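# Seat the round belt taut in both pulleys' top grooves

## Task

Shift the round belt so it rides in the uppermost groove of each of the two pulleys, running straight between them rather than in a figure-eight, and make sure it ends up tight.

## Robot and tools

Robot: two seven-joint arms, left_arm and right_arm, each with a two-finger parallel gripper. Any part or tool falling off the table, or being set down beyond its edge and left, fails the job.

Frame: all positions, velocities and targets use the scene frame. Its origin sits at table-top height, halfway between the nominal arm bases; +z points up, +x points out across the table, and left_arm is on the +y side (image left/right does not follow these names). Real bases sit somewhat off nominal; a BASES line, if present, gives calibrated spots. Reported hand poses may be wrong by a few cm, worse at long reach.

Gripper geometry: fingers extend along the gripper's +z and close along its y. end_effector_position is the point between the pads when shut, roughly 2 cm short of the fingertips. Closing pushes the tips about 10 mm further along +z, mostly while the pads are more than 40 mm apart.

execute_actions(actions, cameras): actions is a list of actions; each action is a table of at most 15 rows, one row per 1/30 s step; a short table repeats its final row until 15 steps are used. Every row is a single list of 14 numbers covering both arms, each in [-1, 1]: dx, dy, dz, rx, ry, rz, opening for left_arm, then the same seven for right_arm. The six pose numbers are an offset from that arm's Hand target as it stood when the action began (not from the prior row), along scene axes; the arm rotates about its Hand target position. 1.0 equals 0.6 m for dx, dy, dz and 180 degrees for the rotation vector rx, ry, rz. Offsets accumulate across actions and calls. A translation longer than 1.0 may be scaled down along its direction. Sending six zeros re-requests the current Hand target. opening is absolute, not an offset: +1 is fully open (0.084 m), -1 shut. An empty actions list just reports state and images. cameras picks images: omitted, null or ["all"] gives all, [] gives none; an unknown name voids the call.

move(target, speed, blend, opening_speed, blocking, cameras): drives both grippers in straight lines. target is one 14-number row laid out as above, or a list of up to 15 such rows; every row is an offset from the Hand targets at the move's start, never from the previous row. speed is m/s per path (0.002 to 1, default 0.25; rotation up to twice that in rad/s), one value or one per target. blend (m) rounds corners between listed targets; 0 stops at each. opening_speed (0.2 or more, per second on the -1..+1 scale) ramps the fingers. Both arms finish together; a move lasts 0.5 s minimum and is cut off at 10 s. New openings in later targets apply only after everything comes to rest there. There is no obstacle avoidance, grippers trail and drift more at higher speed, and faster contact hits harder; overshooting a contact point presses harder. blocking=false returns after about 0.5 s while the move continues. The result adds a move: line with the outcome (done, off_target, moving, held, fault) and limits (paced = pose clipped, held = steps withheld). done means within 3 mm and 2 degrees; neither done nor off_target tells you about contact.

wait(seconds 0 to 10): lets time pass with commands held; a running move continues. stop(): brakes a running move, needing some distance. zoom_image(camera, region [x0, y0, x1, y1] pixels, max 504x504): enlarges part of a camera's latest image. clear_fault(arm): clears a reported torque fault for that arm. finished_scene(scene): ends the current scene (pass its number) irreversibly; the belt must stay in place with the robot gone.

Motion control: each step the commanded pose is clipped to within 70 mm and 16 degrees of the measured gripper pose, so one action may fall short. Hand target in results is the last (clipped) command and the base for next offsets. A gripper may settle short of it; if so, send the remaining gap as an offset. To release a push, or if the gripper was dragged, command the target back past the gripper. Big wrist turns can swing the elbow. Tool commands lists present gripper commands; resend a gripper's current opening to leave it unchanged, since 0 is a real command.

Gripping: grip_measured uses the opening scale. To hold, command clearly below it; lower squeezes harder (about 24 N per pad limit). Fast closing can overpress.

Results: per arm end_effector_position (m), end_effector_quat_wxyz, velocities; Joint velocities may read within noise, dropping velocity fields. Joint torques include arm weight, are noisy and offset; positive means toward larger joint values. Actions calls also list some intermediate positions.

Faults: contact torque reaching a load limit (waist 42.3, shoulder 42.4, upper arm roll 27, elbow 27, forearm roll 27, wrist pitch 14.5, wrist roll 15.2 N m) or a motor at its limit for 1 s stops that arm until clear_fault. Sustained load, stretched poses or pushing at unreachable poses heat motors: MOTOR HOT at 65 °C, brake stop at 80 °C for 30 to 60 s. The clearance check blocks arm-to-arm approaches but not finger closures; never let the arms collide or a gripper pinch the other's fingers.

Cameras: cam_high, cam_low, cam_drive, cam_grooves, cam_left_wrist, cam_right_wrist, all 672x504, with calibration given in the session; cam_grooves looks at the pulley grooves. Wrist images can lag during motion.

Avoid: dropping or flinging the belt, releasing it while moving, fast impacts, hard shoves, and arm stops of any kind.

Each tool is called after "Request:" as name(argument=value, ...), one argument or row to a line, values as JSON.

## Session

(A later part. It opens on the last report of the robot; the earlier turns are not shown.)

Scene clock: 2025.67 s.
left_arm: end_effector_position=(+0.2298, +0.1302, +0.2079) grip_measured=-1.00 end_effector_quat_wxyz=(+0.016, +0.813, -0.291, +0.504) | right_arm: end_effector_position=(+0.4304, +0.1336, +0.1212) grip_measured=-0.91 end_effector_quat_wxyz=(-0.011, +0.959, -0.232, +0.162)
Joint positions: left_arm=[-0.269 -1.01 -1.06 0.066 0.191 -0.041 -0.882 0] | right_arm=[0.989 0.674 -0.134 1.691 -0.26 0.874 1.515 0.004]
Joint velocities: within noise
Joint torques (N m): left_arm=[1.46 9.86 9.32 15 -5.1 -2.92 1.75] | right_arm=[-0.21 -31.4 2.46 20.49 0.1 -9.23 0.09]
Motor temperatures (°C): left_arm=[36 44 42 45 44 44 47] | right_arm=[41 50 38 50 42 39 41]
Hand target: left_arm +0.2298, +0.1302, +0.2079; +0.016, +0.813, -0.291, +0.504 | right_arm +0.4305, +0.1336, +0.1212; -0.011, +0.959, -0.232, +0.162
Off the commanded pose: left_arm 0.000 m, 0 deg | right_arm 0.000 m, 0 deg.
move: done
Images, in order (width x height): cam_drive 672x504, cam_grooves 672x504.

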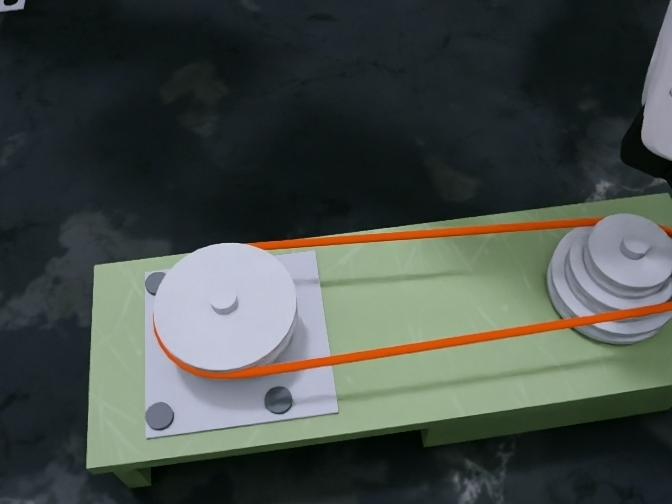

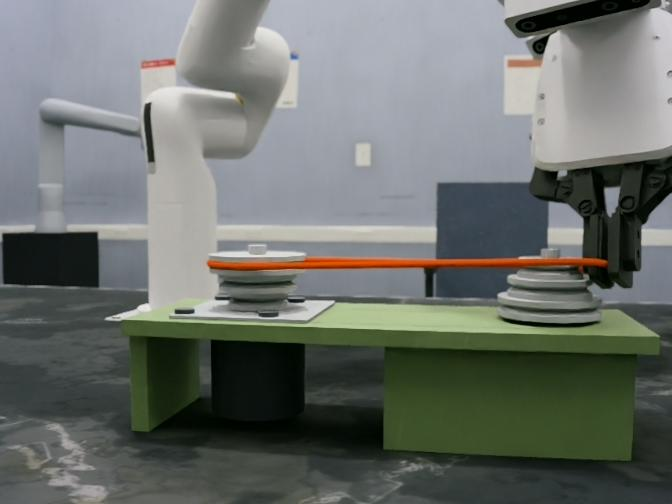

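Request:
move(
  target=[
    [0,0,0,0,0,0,-1,0.003,-0.002,-0.007,0,0.06,0,-1],
    [0,0,0,0,0,0,-1,-0.006,0.002,-0.010,0,0.08,0,-1],
  ],
  speed=0.03,
  cameras=["cam_drive","cam_grooves"],
)

Request:
zoom_image(
  camera="cam_drive",
  region=[472, 150, 672, 350],
)

Request:
zoom_image(
  camera="cam_grooves",
  region=[380, 130, 660, 350],
)

Scene clock: 2035.57 s.
left_arm: end_effector_position=(+0.2298, +0.1302, +0.2079) grip_measured=-1.00 end_effector_quat_wxyz=(+0.016, +0.813, -0.291, +0.504) | right_arm: end_effector_position=(+0.4269, +0.1348, +0.1153) grip_measured=-0.91 end_effector_quat_wxyz=(+0.018, +0.972, -0.232, +0.041)
Joint positions: left_arm=[-0.269 -1.01 -1.06 0.066 0.191 -0.041 -0.882 0] | right_arm=[0.86 0.805 -0.026 1.962 -0.076 1.151 1.338 0.004]
Joint velocities: within noise
Joint torques (N m): left_arm=[1.39 9.54 9.43 14.89 -5.13 -2.93 1.81] | right_arm=[2.99 -21.83 15.18 18 5.54 -5.79 -1.32]
Motor temperatures (°C): left_arm=[36 44 42 45 44 44 47] | right_arm=[41 50 38 52 42 39 41]
Hand target: left_arm +0.2298, +0.1302, +0.2079; +0.016, +0.813, -0.291, +0.504 | right_arm +0.4269, +0.1348, +0.1152; +0.018, +0.972, -0.232, +0.040
Off the commanded pose: left_arm 0.000 m, 0 deg | right_arm 0.000 m, 0 deg.
move: done
Images, in order (width x height): cam_drive 672x504, cam_grooves 672x504.

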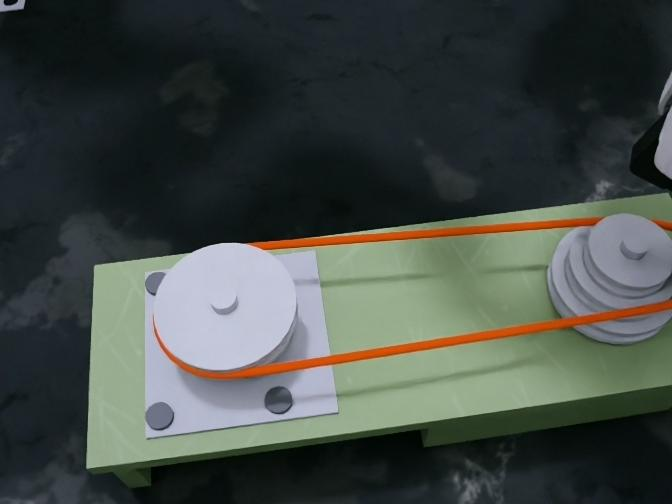

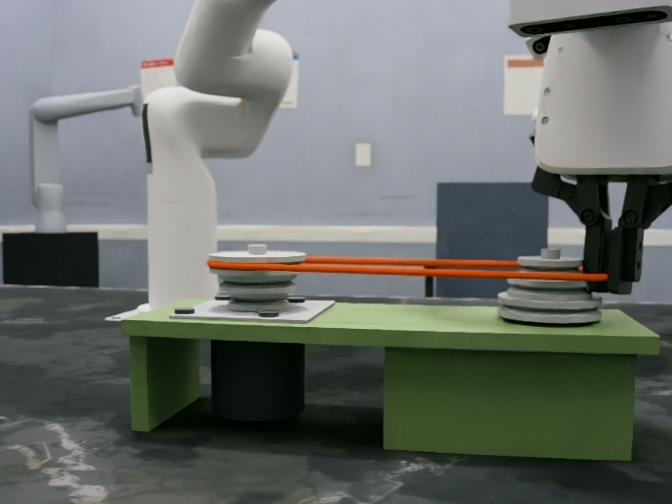

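Scaled by 2.520 from the camera's 672x504 image, which has a finer 960x720 frame.

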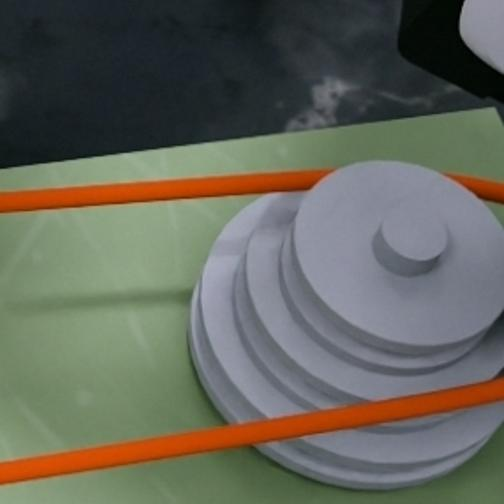

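Scaled by 1.800 from the camera's 672x504 image, which has a finer 960x720 frame.

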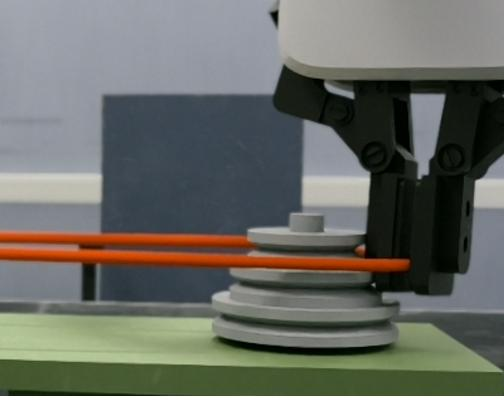

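Request:
move(
  target=[0,0,0,0,0,0,-1,-0.008,0.008,0.003,0,0.01,0,-1],
  speed=0.03,
  cameras=["cam_drive","cam_grooves","cam_left_wrist"],
)

Request:
zoom_image(
  camera="cam_drive",
  region=[472, 150, 672, 350],
)

Request:
zoom_image(
  camera="cam_grooves",
  region=[380, 130, 660, 350],
)

Request:
zoom_image(
  camera="cam_left_wrist",
  region=[220, 240, 470, 490],
)

Scene clock: 2043.57 s.
left_arm: end_effector_position=(+0.2298, +0.1302, +0.2079) grip_measured=-1.00 end_effector_quat_wxyz=(+0.016, +0.813, -0.291, +0.504) | right_arm: end_effector_position=(+0.4221, +0.1395, +0.1170) grip_measured=-0.90 end_effector_quat_wxyz=(+0.022, +0.972, -0.232, +0.025)
Joint positions: left_arm=[-0.269 -1.01 -1.06 0.066 0.191 -0.041 -0.882 0] | right_arm=[0.855 0.829 -0.014 2.014 -0.059 1.2 1.331 0.004]
Joint velocities: within noise
Joint torques (N m): left_arm=[1.46 9.82 9.41 14.91 -5.1 -2.86 1.79] | right_arm=[6.35 -36.28 19.2 26.71 6.66 -8.9 -1.28]
Motor temperatures (°C): left_arm=[36 44 42 45 44 44 47] | right_arm=[41 49 39 51 42 39 41]
Hand target: left_arm +0.2298, +0.1302, +0.2079; +0.016, +0.813, -0.291, +0.504 | right_arm +0.4221, +0.1396, +0.1170; +0.022, +0.972, -0.232, +0.025
Off the commanded pose: left_arm 0.000 m, 0 deg | right_arm 0.000 m, 0 deg.
move: done
camera_calibration:
cam_left_wrist: T_world_to_cam=[[-0.49365, -0.821446, -0.285544, 0.310619], [-0.306562, 0.471631, -0.826791, 0.247748], [0.813836, -0.320609, -0.484645, 0.0885204], [0, 0, 0, 1]] pos_world=[0.157246, 0.166691, 0.336432]
Images, in order (width x height): cam_drive 672x504, cam_grooves 672x504, cam_left_wrist 672x504.

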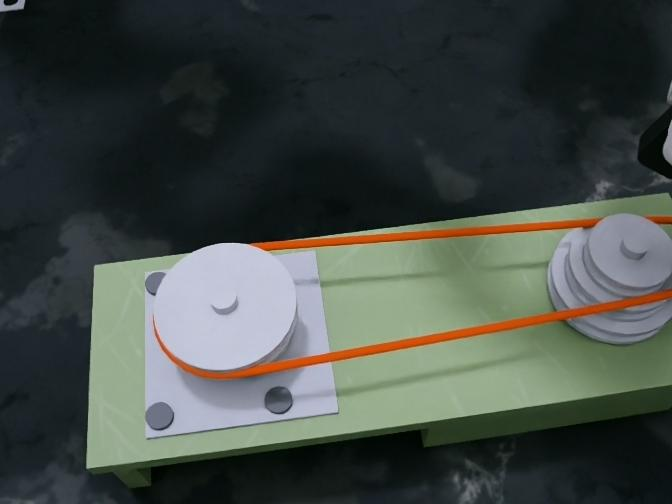

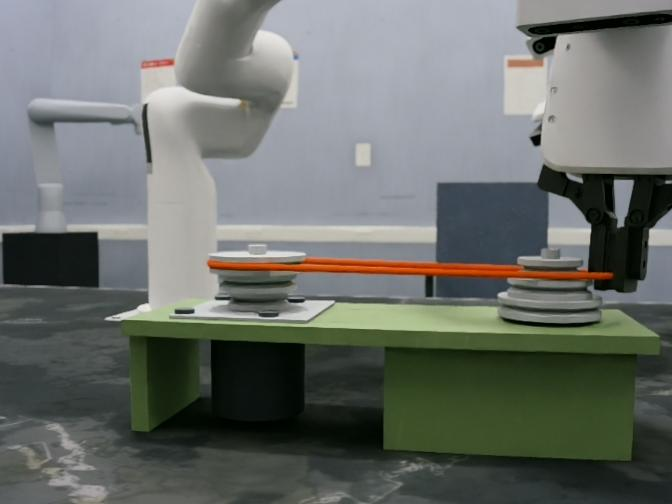

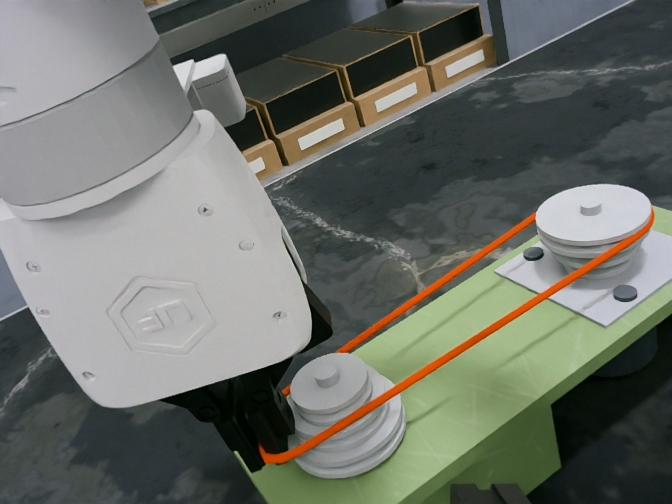

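Scaled by 2.520 from the camera's 672x504 image, which has a finer 960x720 frame.

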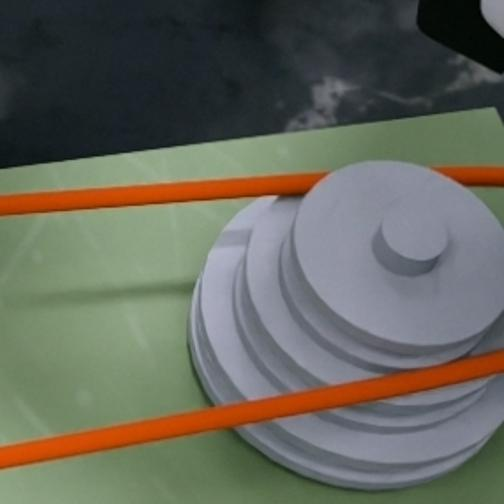

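Scaled by 1.800 from the camera's 672x504 image, which has a finer 960x720 frame.

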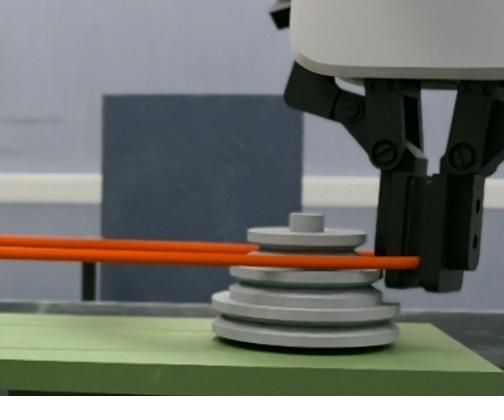

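Scaled by 2.016 from the camera's 672x504 image, which has a finer 960x720 frame.

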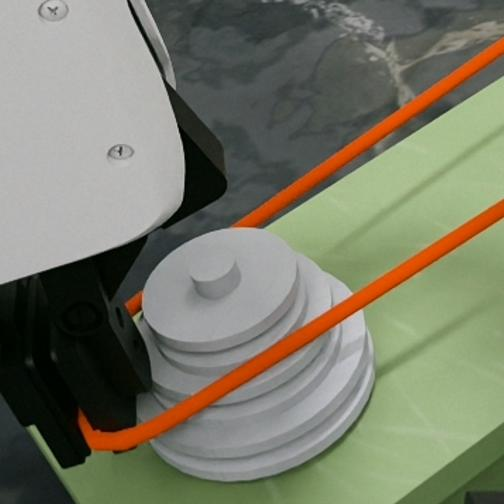

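Request:
move(
  target=[0,0,0,0,0,0,-1,0,-0.003,0.007,0,0,0,-1],
  speed=0.03,
  cameras=["cam_drive","cam_grooves","cam_left_wrist","cam_high"],
)

Request:
zoom_image(
  camera="cam_drive",
  region=[542, 180, 672, 310],
)

Request:
zoom_image(
  camera="cam_grooves",
  region=[480, 220, 660, 340],
)

Request:
zoom_image(
  camera="cam_left_wrist",
  region=[240, 330, 440, 490],
)

Scene clock: 2060.03 s.
left_arm: end_effector_position=(+0.2298, +0.1302, +0.2079) grip_measured=-1.00 end_effector_quat_wxyz=(+0.016, +0.813, -0.291, +0.504) | right_arm: end_effector_position=(+0.4220, +0.1379, +0.1212) grip_measured=-0.91 end_effector_quat_wxyz=(+0.022, +0.972, -0.232, +0.025)
Joint positions: left_arm=[-0.269 -1.01 -1.06 0.066 0.191 -0.041 -0.882 0] | right_arm=[0.854 0.819 -0.014 2.009 -0.058 1.204 1.329 0.004]
Joint velocities: within noise
Joint torques (N m): left_arm=[1.39 9.64 9.44 14.89 -5.14 -2.78 1.84] | right_arm=[3.91 -50.69 10.69 19.24 5.49 -7.4 -1.33]
Motor temperatures (°C): left_arm=[36 44 42 45 44 44 47] | right_arm=[41 50 40 54 43 41 41]
Hand target: left_arm +0.2298, +0.1302, +0.2079; +0.016, +0.813, -0.291, +0.504 | right_arm +0.4221, +0.1378, +0.1212; +0.022, +0.972, -0.232, +0.025
Off the commanded pose: left_arm 0.000 m, 0 deg | right_arm 0.000 m, 0 deg.
move: done
camera_calibration:
cam_left_wrist: T_world_to_cam=[[-0.49365, -0.821446, -0.285544, 0.310619], [-0.306562, 0.471631, -0.826791, 0.247748], [0.813836, -0.320609, -0.484645, 0.0885204], [0, 0, 0, 1]] pos_world=[0.157246, 0.166691, 0.336432]
Images, in order (width x height): cam_high 672x504, cam_drive 672x504, cam_grooves 672x504, cam_left_wrist 672x504.

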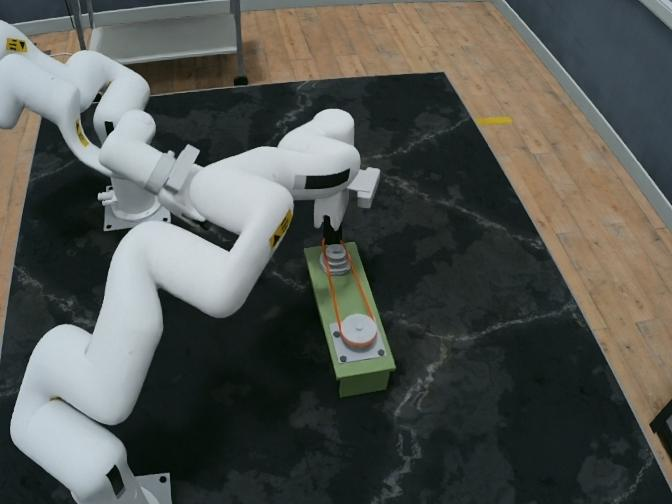

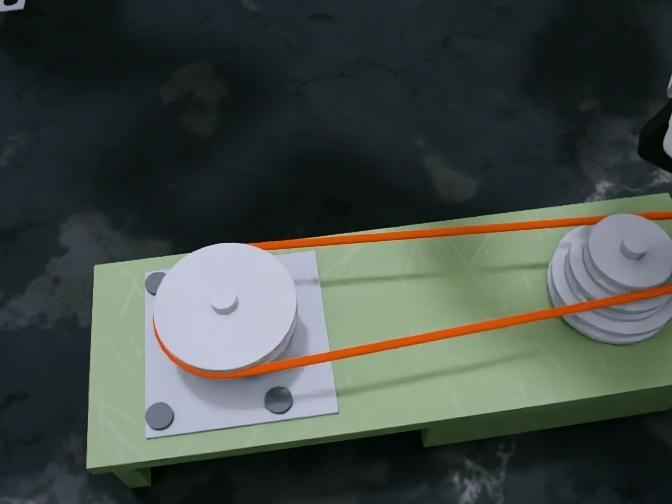

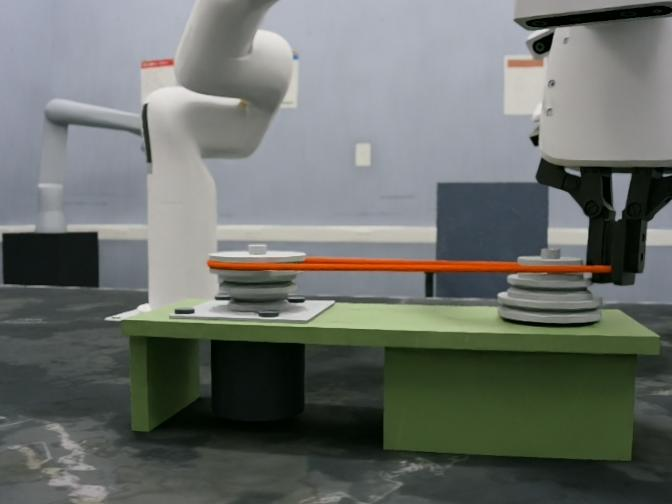

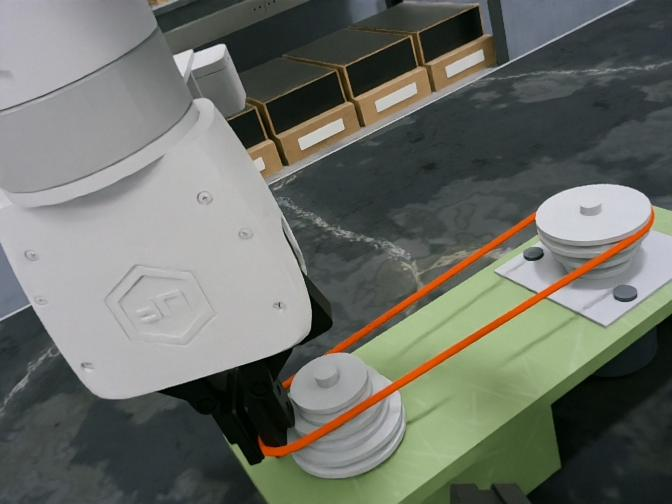

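Scaled by 3.877 from the camera's 672x504 image, which has a finer 960x720 frame.

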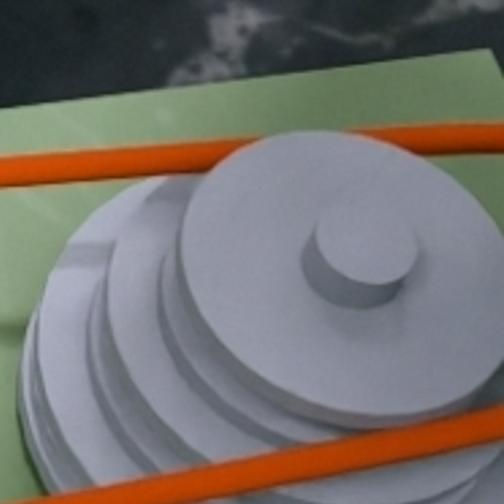

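Scaled by 2.800 from the camera's 672x504 image, which has a finer 960x720 frame.

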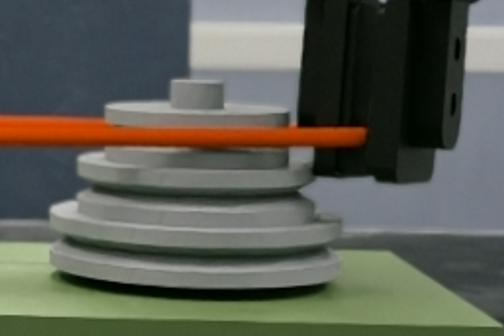

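Scaled by 2.520 from the camera's 672x504 image, which has a finer 960x720 frame.

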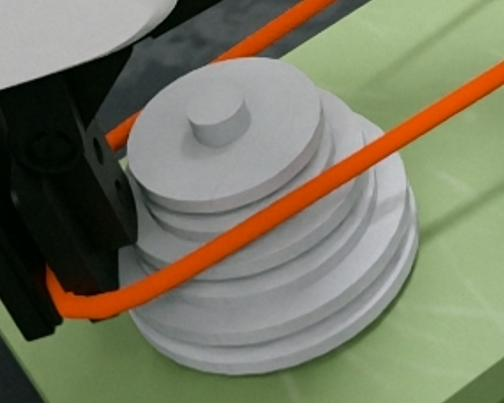

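Request:
move(
  target=[0,0,0,0,0,0,-1,0.002,0.001,0.002,0,0,0,-0.86],
  speed=0.03,
  cameras=[],
)

Request:
move(
  target=[0,0,0,0,0,0,-1,0.022,-0.005,0.0,0,0,-0.09,-0.82],
  speed=0.03,
  cameras=["cam_drive","cam_grooves","cam_left_wrist"],
)

Request:
zoom_image(
  camera="cam_drive",
  region=[542, 180, 672, 310],
)

Request:
zoom_image(
  camera="cam_grooves",
  region=[480, 220, 660, 340],
)

Request:
zoom_image(
  camera="cam_left_wrist",
  region=[240, 330, 440, 490],
)

Scene clock: 2076.20 s.
left_arm: end_effector_position=(+0.2298, +0.1302, +0.2079) grip_measured=-1.00 end_effector_quat_wxyz=(+0.016, +0.813, -0.291, +0.504) | right_arm: end_effector_position=(+0.4233, +0.1383, +0.1224) grip_measured=-0.87 end_effector_quat_wxyz=(+0.022, +0.972, -0.232, +0.025)
Joint positions: left_arm=[-0.269 -1.01 -1.06 0.066 0.191 -0.041 -0.882 0] | right_arm=[0.853 0.824 -0.014 2.021 -0.058 1.211 1.328 0.006]
Joint velocities: within noise
Joint torques (N m): left_arm=[1.19 9.57 9.32 15 -5.11 -2.88 1.8] | right_arm=[3.73 -35.72 12.6 25.63 5.71 -7.27 -1.33]
Motor temperatures (°C): left_arm=[36 44 42 45 44 44 47] | right_arm=[41 51 39 53 42 41 41]
Hand target: left_arm +0.2298, +0.1302, +0.2079; +0.016, +0.813, -0.291, +0.504 | right_arm +0.4233, +0.1384, +0.1224; +0.022, +0.972, -0.232, +0.025
Off the commanded pose: left_arm 0.000 m, 0 deg | right_arm 0.000 m, 0 deg.
move: done
No camera images: "cameras" was empty.

Scene clock: 2081.23 s.
left_arm: end_effector_position=(+0.2298, +0.1302, +0.2079) grip_measured=-1.00 end_effector_quat_wxyz=(+0.016, +0.813, -0.291, +0.504) | right_arm: end_effector_position=(+0.4364, +0.1354, +0.1224) grip_measured=-0.83 end_effector_quat_wxyz=(+0.025, +0.930, -0.366, +0.022)
Joint positions: left_arm=[-0.269 -1.01 -1.06 0.066 0.191 -0.041 -0.882 0] | right_arm=[0.859 0.884 -0.061 2.127 -0.012 1.274 1.569 0.007]
Joint velocities: within noise
Joint torques (N m): left_arm=[1.49 9.56 9.45 15.15 -5.07 -2.83 1.82] | right_arm=[12.55 -36.49 4.72 25.17 4.99 -6.87 1.57]
Motor temperatures (°C): left_arm=[36 44 42 45 44 44 47] | right_arm=[41 51 39 54 43 41 41]
Hand target: left_arm +0.2298, +0.1302, +0.2079; +0.016, +0.813, -0.291, +0.504 | right_arm +0.4365, +0.1354, +0.1224; +0.025, +0.930, -0.366, +0.022
Off the commanded pose: left_arm 0.000 m, 0 deg | right_arm 0.000 m, 0 deg.
move: done
camera_calibration:
cam_left_wrist: T_world_to_cam=[[-0.49365, -0.821446, -0.285544, 0.310619], [-0.306562, 0.471631, -0.826791, 0.247748], [0.813836, -0.320609, -0.484645, 0.0885204], [0, 0, 0, 1]] pos_world=[0.157246, 0.166691, 0.336432]
Images, in order (width x height): cam_drive 672x504, cam_grooves 672x504, cam_left_wrist 672x504.

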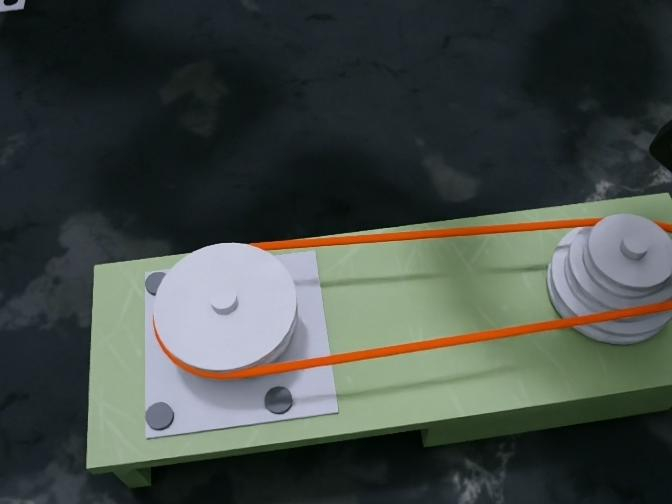

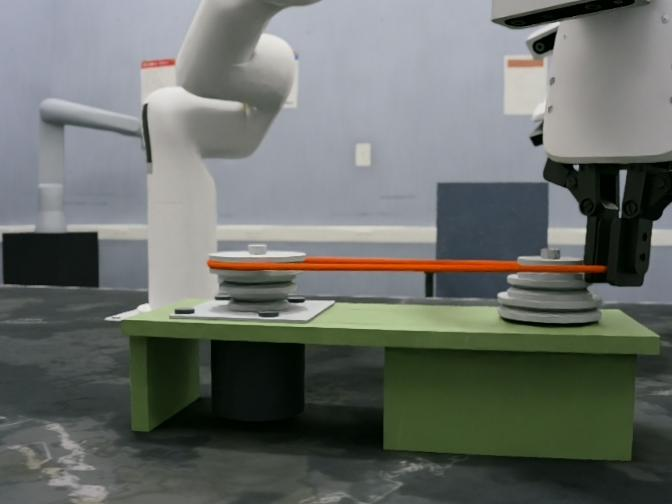

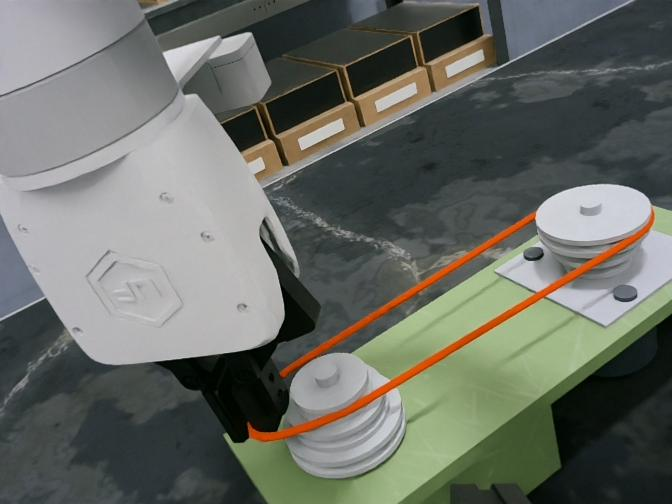

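Scaled by 3.877 from the camera's 672x504 image, which has a finer 960x720 frame.

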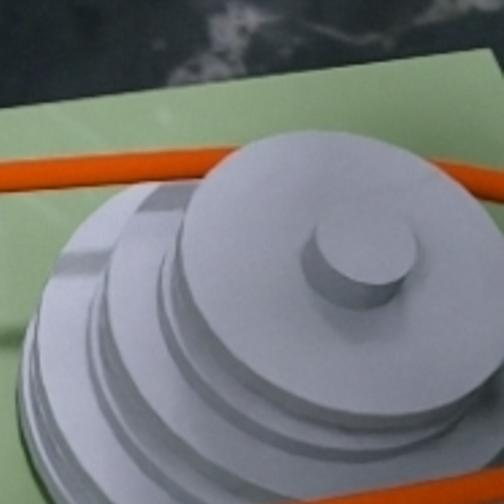

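Scaled by 2.800 from the camera's 672x504 image, which has a finer 960x720 frame.

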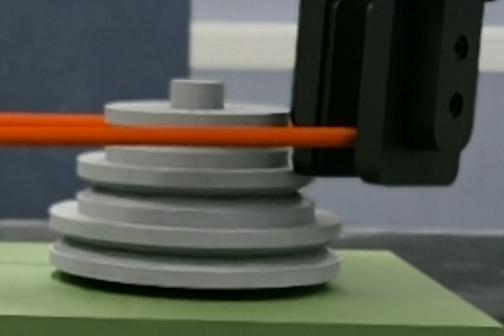

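Scaled by 2.520 from the camera's 672x504 image, which has a finer 960x720 frame.

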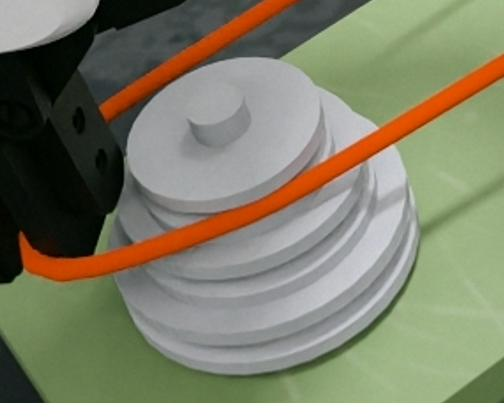

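Request:
move(
  target=[
    [0,0,0,0,0,0,-1,0.026,-0.016,0.0,0,0,-0.08,-0.82],
    [0,0,0,0,0,0,-1,0.042,-0.05,0.0,0,0,-0.20,-0.82],
  ],
  speed=0.03,
  cameras=["cam_drive","cam_grooves","cam_left_wrist"],
)

Request:
zoom_image(
  camera="cam_drive",
  region=[542, 180, 672, 310],
)

Request:
zoom_image(
  camera="cam_grooves",
  region=[480, 220, 660, 340],
)

Request:
zoom_image(
  camera="cam_left_wrist",
  region=[240, 330, 440, 490],
)

Scene clock: 2096.13 s.
left_arm: end_effector_position=(+0.2298, +0.1302, +0.2079) grip_measured=-1.00 end_effector_quat_wxyz=(+0.016, +0.813, -0.291, +0.504) | right_arm: end_effector_position=(+0.4609, +0.1070, +0.1224) grip_measured=-0.84 end_effector_quat_wxyz=(+0.030, +0.781, -0.624, +0.014)
Joint positions: left_arm=[-0.269 -1.01 -1.06 0.066 0.191 -0.041 -0.882 0] | right_arm=[0.842 0.913 -0.156 2.176 0.089 1.326 2.064 0.007]
Joint velocities: within noise
Joint torques (N m): left_arm=[1.39 9.52 9.51 14.99 -5.11 -2.89 1.86] | right_arm=[-5.3 -48.89 -5.8 13.56 2.58 -1.35 1.74]
Motor temperatures (°C): left_arm=[36 44 42 45 44 44 47] | right_arm=[41 51 39 53 42 40 41]
Hand target: left_arm +0.2298, +0.1302, +0.2079; +0.016, +0.813, -0.291, +0.504 | right_arm +0.4609, +0.1070, +0.1224; +0.030, +0.781, -0.624, +0.014 (not the last commanded pose)
Off the commanded pose: left_arm 0.000 m, 0 deg | right_arm 0.002 m, 2 deg.
move: done (path cut at 10 s); path passed 1 of 2 targets
camera_calibration:
cam_left_wrist: T_world_to_cam=[[-0.49365, -0.821446, -0.285544, 0.310619], [-0.306562, 0.471631, -0.826791, 0.247748], [0.813836, -0.320609, -0.484645, 0.0885204], [0, 0, 0, 1]] pos_world=[0.157246, 0.166691, 0.336432]
Images, in order (width x height): cam_drive 672x504, cam_grooves 672x504, cam_left_wrist 672x504.

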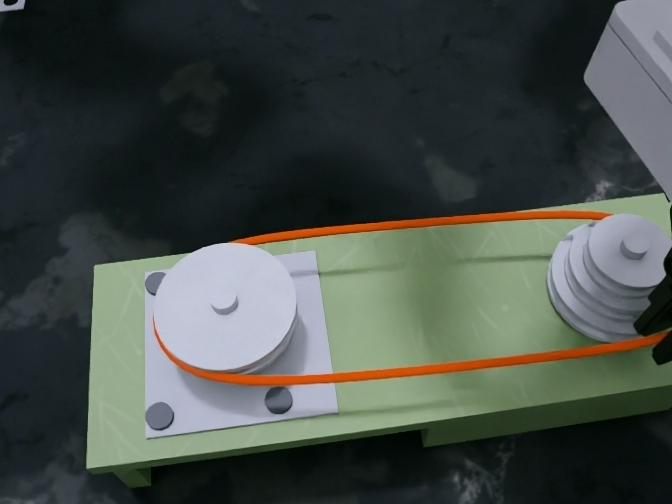

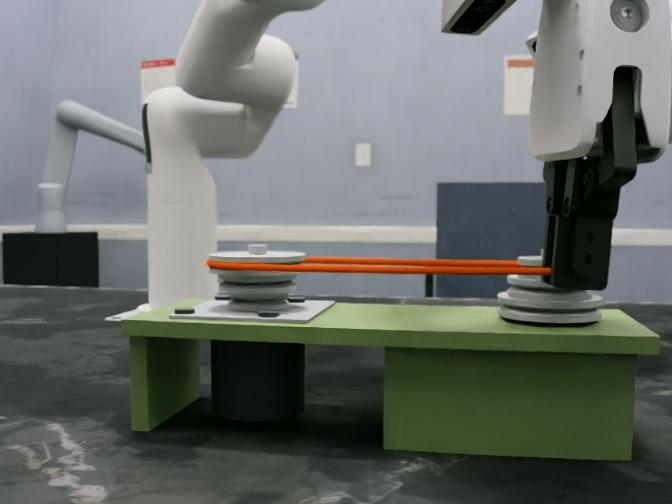

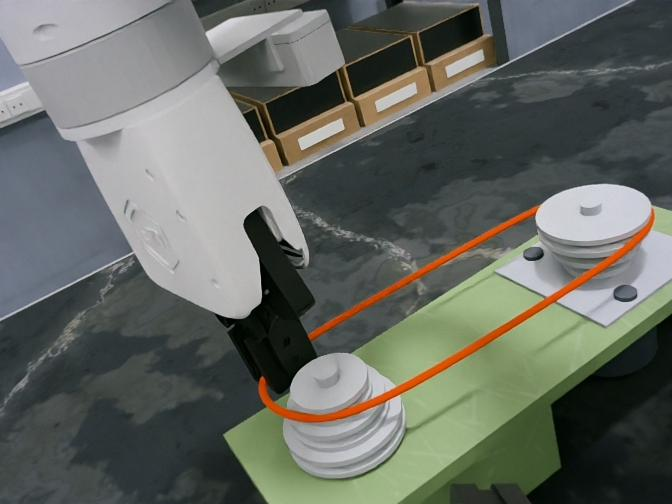

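Scaled by 3.877 from the camera's 672x504 image, which has a finer 960x720 frame.

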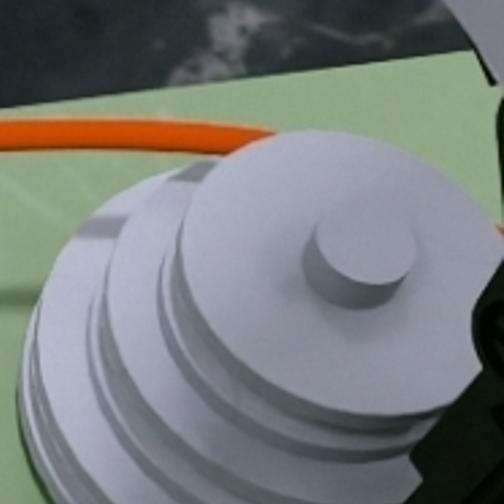

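Scaled by 2.800 from the camera's 672x504 image, which has a finer 960x720 frame.

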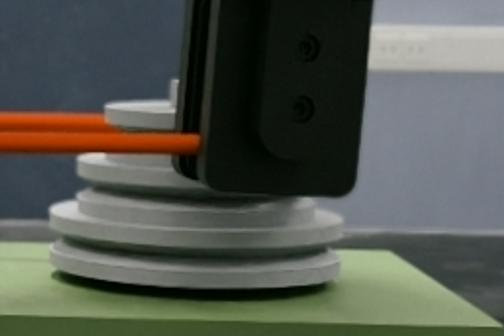

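Scaled by 2.520 from the camera's 672x504 image, which has a finer 960x720 frame.

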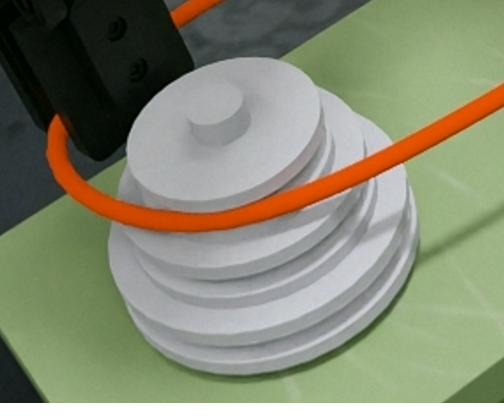

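Request:
move(
  target=[
    [0,0,0,0,0,0,-1,0.0,-0.02,0.0,0,0,-0.06,-0.82],
    [0,0,0,0,0,0,-1,-0.008,-0.05,0.0,0,0,-0.06,-0.82],
    [0,0,0,0,0,0,-1,-0.014,-0.10,0.0,0,0,-0.06,-0.82],
  ],
  speed=0.03,
  cameras=["cam_drive","cam_grooves","cam_left_wrist"],
)

Request:
zoom_image(
  camera="cam_drive",
  region=[472, 150, 672, 350],
)

Request:
zoom_image(
  camera="cam_grooves",
  region=[480, 220, 660, 340],
)

Request:
zoom_image(
  camera="cam_left_wrist",
  region=[240, 330, 440, 490],
)

Scene clock: 2106.27 s.
left_arm: end_effector_position=(+0.2298, +0.1302, +0.2079) grip_measured=-1.00 end_effector_quat_wxyz=(+0.016, +0.813, -0.291, +0.504) | right_arm: end_effector_position=(+0.4525, +0.0470, +0.1224) grip_measured=-0.84 end_effector_quat_wxyz=(+0.031, +0.718, -0.695, +0.011)
Joint positions: left_arm=[-0.269 -1.01 -1.06 0.066 0.191 -0.041 -0.882 0] | right_arm=[0.842 0.7 -0.205 1.805 0.111 1.178 2.168 0.007]
Joint velocities: within noise
Joint torques (N m): left_arm=[1.18 9.32 9.55 14.88 -5.09 -2.83 1.91] | right_arm=[-5.38 -44.99 -6.66 12.31 -2.44 -3.41 -1.51]
Motor temperatures (°C): left_arm=[36 44 42 45 44 44 47] | right_arm=[41 51 38 51 42 40 41]
Hand target: left_arm +0.2298, +0.1302, +0.2079; +0.016, +0.813, -0.291, +0.504 | right_arm +0.4525, +0.0470, +0.1224; +0.031, +0.718, -0.695, +0.011
Off the commanded pose: left_arm 0.000 m, 0 deg | right_arm 0.000 m, 0 deg.
move: done
camera_calibration:
cam_left_wrist: T_world_to_cam=[[-0.49365, -0.821446, -0.285544, 0.310619], [-0.306562, 0.471631, -0.826791, 0.247748], [0.813836, -0.320609, -0.484645, 0.0885204], [0, 0, 0, 1]] pos_world=[0.157246, 0.166691, 0.336432]
Images, in order (width x height): cam_drive 672x504, cam_grooves 672x504, cam_left_wrist 672x504.

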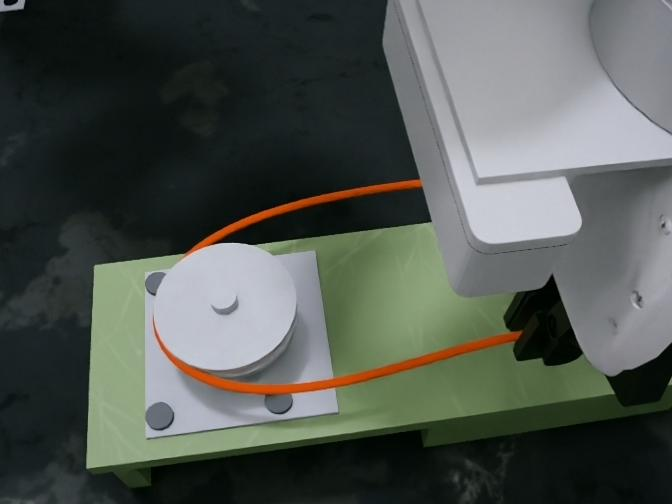

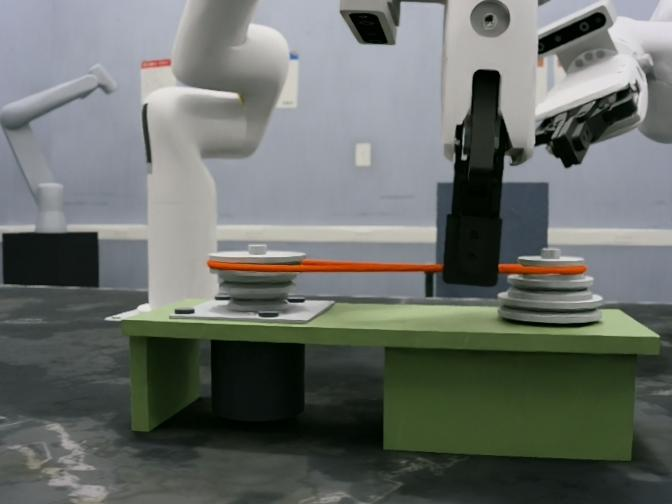

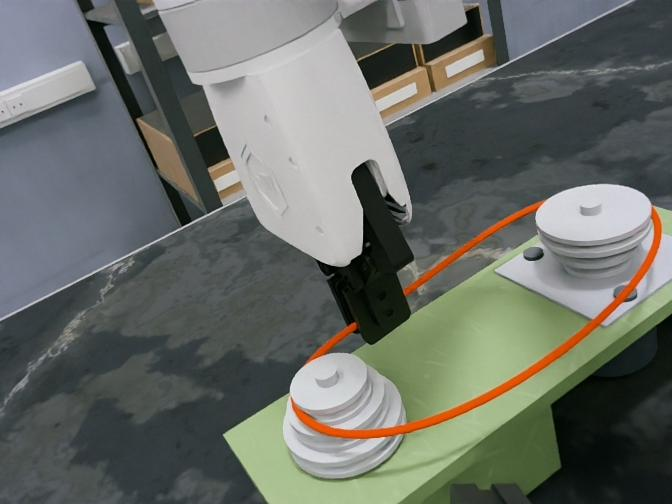

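Scaled by 2.520 from the camera's 672x504 image, which has a finer 960x720 frame.

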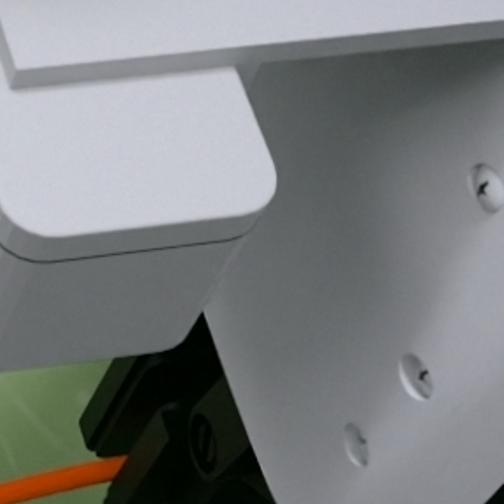

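Scaled by 2.800 from the camera's 672x504 image, which has a finer 960x720 frame.

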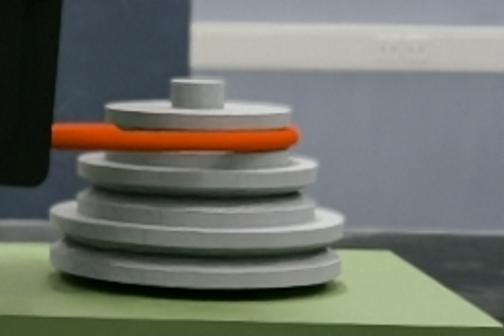

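Scaled by 2.520 from the camera's 672x504 image, which has a finer 960x720 frame.

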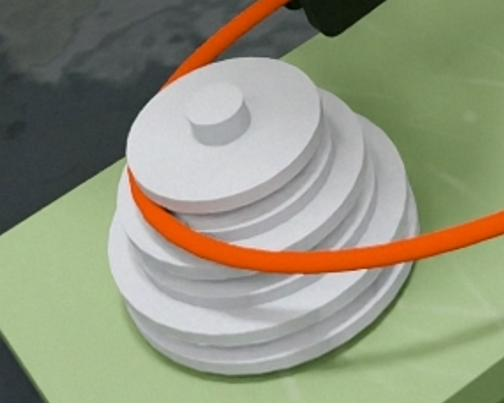

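Request:
zoom_image(
  camera="cam_left_wrist",
  region=[500, 160, 672, 330],
)

Request:
zoom_image(
  camera="cam_grooves",
  region=[190, 210, 330, 320],
)

Request:
move(
  target=[0,0,0,0,0,0,-1,0,0,0,0,0,0,-0.55],
  opening_speed=0.3,
  cameras=["cam_drive","cam_grooves","cam_left_wrist"],
)

Scaled by 2.930 from the camera's 672x504 image, which has a finer 960x720 frame.

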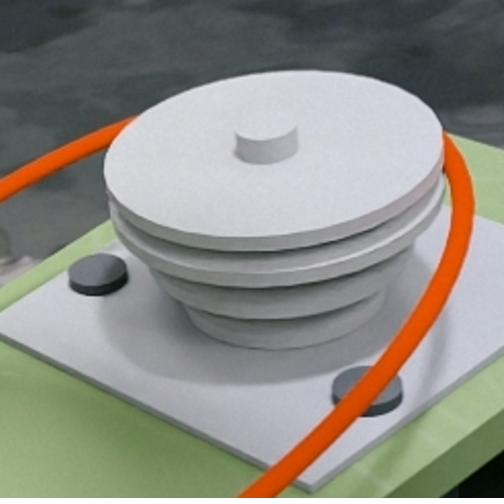

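Scaled by 3.600 from the camera's 672x504 image, which has a finer 960x720 frame.

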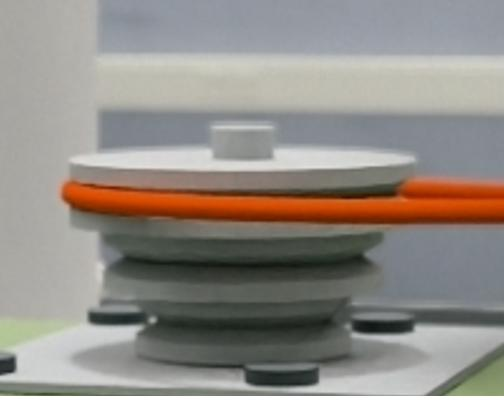

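Scene clock: 2113.33 s.
left_arm: end_effector_position=(+0.2298, +0.1302, +0.2079) grip_measured=-1.00 end_effector_quat_wxyz=(+0.016, +0.813, -0.291, +0.504) | right_arm: end_effector_position=(+0.4525, +0.0470, +0.1224) grip_measured=-0.57 end_effector_quat_wxyz=(+0.031, +0.718, -0.695, +0.011)
Joint positions: left_arm=[-0.269 -1.01 -1.06 0.066 0.191 -0.041 -0.882 0] | right_arm=[0.842 0.7 -0.205 1.805 0.111 1.178 2.168 0.019]
Joint velocities: within noise
Joint torques (N m): left_arm=[1.13 9.12 9.45 15.13 -5.17 -2.88 1.92] | right_arm=[-4.41 -44.48 -5.25 12.83 -1.95 -2.68 -1.24]
Motor temperatures (°C): left_arm=[36 44 42 45 44 44 47] | right_arm=[41 51 38 51 42 40 41]
Hand target: left_arm +0.2298, +0.1302, +0.2079; +0.016, +0.813, -0.291, +0.504 | right_arm +0.4525, +0.0470, +0.1224; +0.031, +0.718, -0.695, +0.011
Off the commanded pose: left_arm 0.000 m, 0 deg | right_arm 0.000 m, 0 deg.
move: done
camera_calibration:
cam_left_wrist: T_world_to_cam=[[-0.49365, -0.821446, -0.285544, 0.310619], [-0.306562, 0.471631, -0.826791, 0.247748], [0.813836, -0.320609, -0.484645, 0.0885204], [0, 0, 0, 1]] pos_world=[0.157246, 0.166691, 0.336432]
Images, in order (width x height): cam_drive 672x504, cam_grooves 672x504, cam_left_wrist 672x504.

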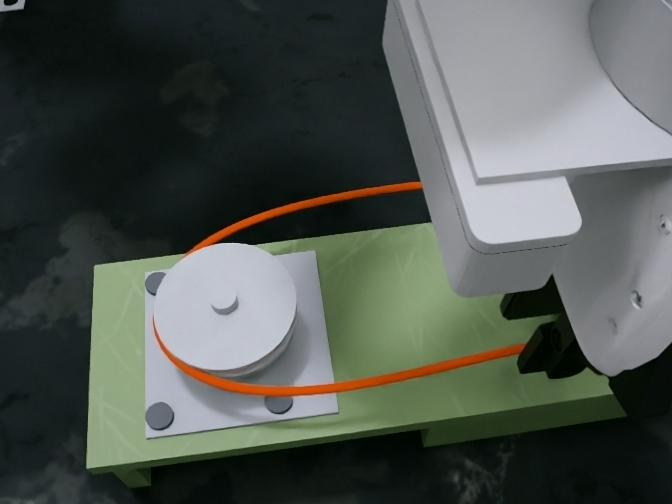

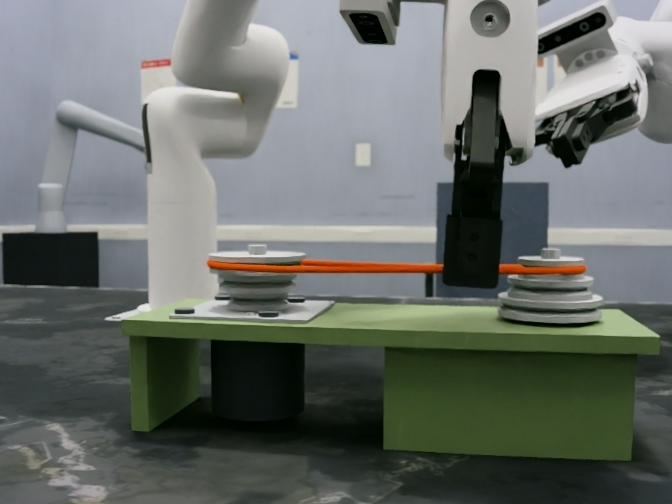

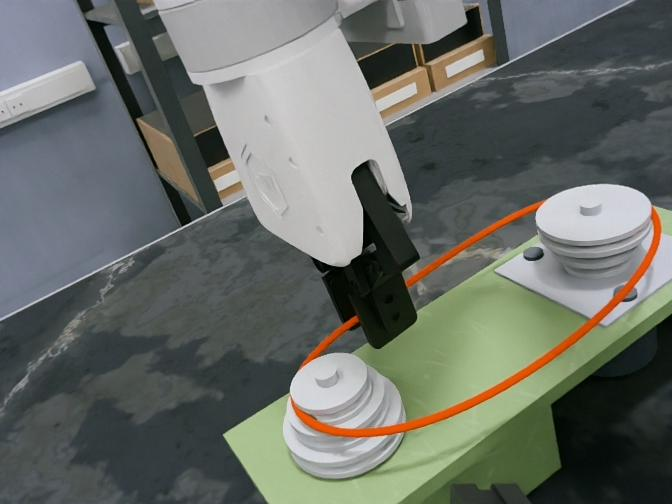

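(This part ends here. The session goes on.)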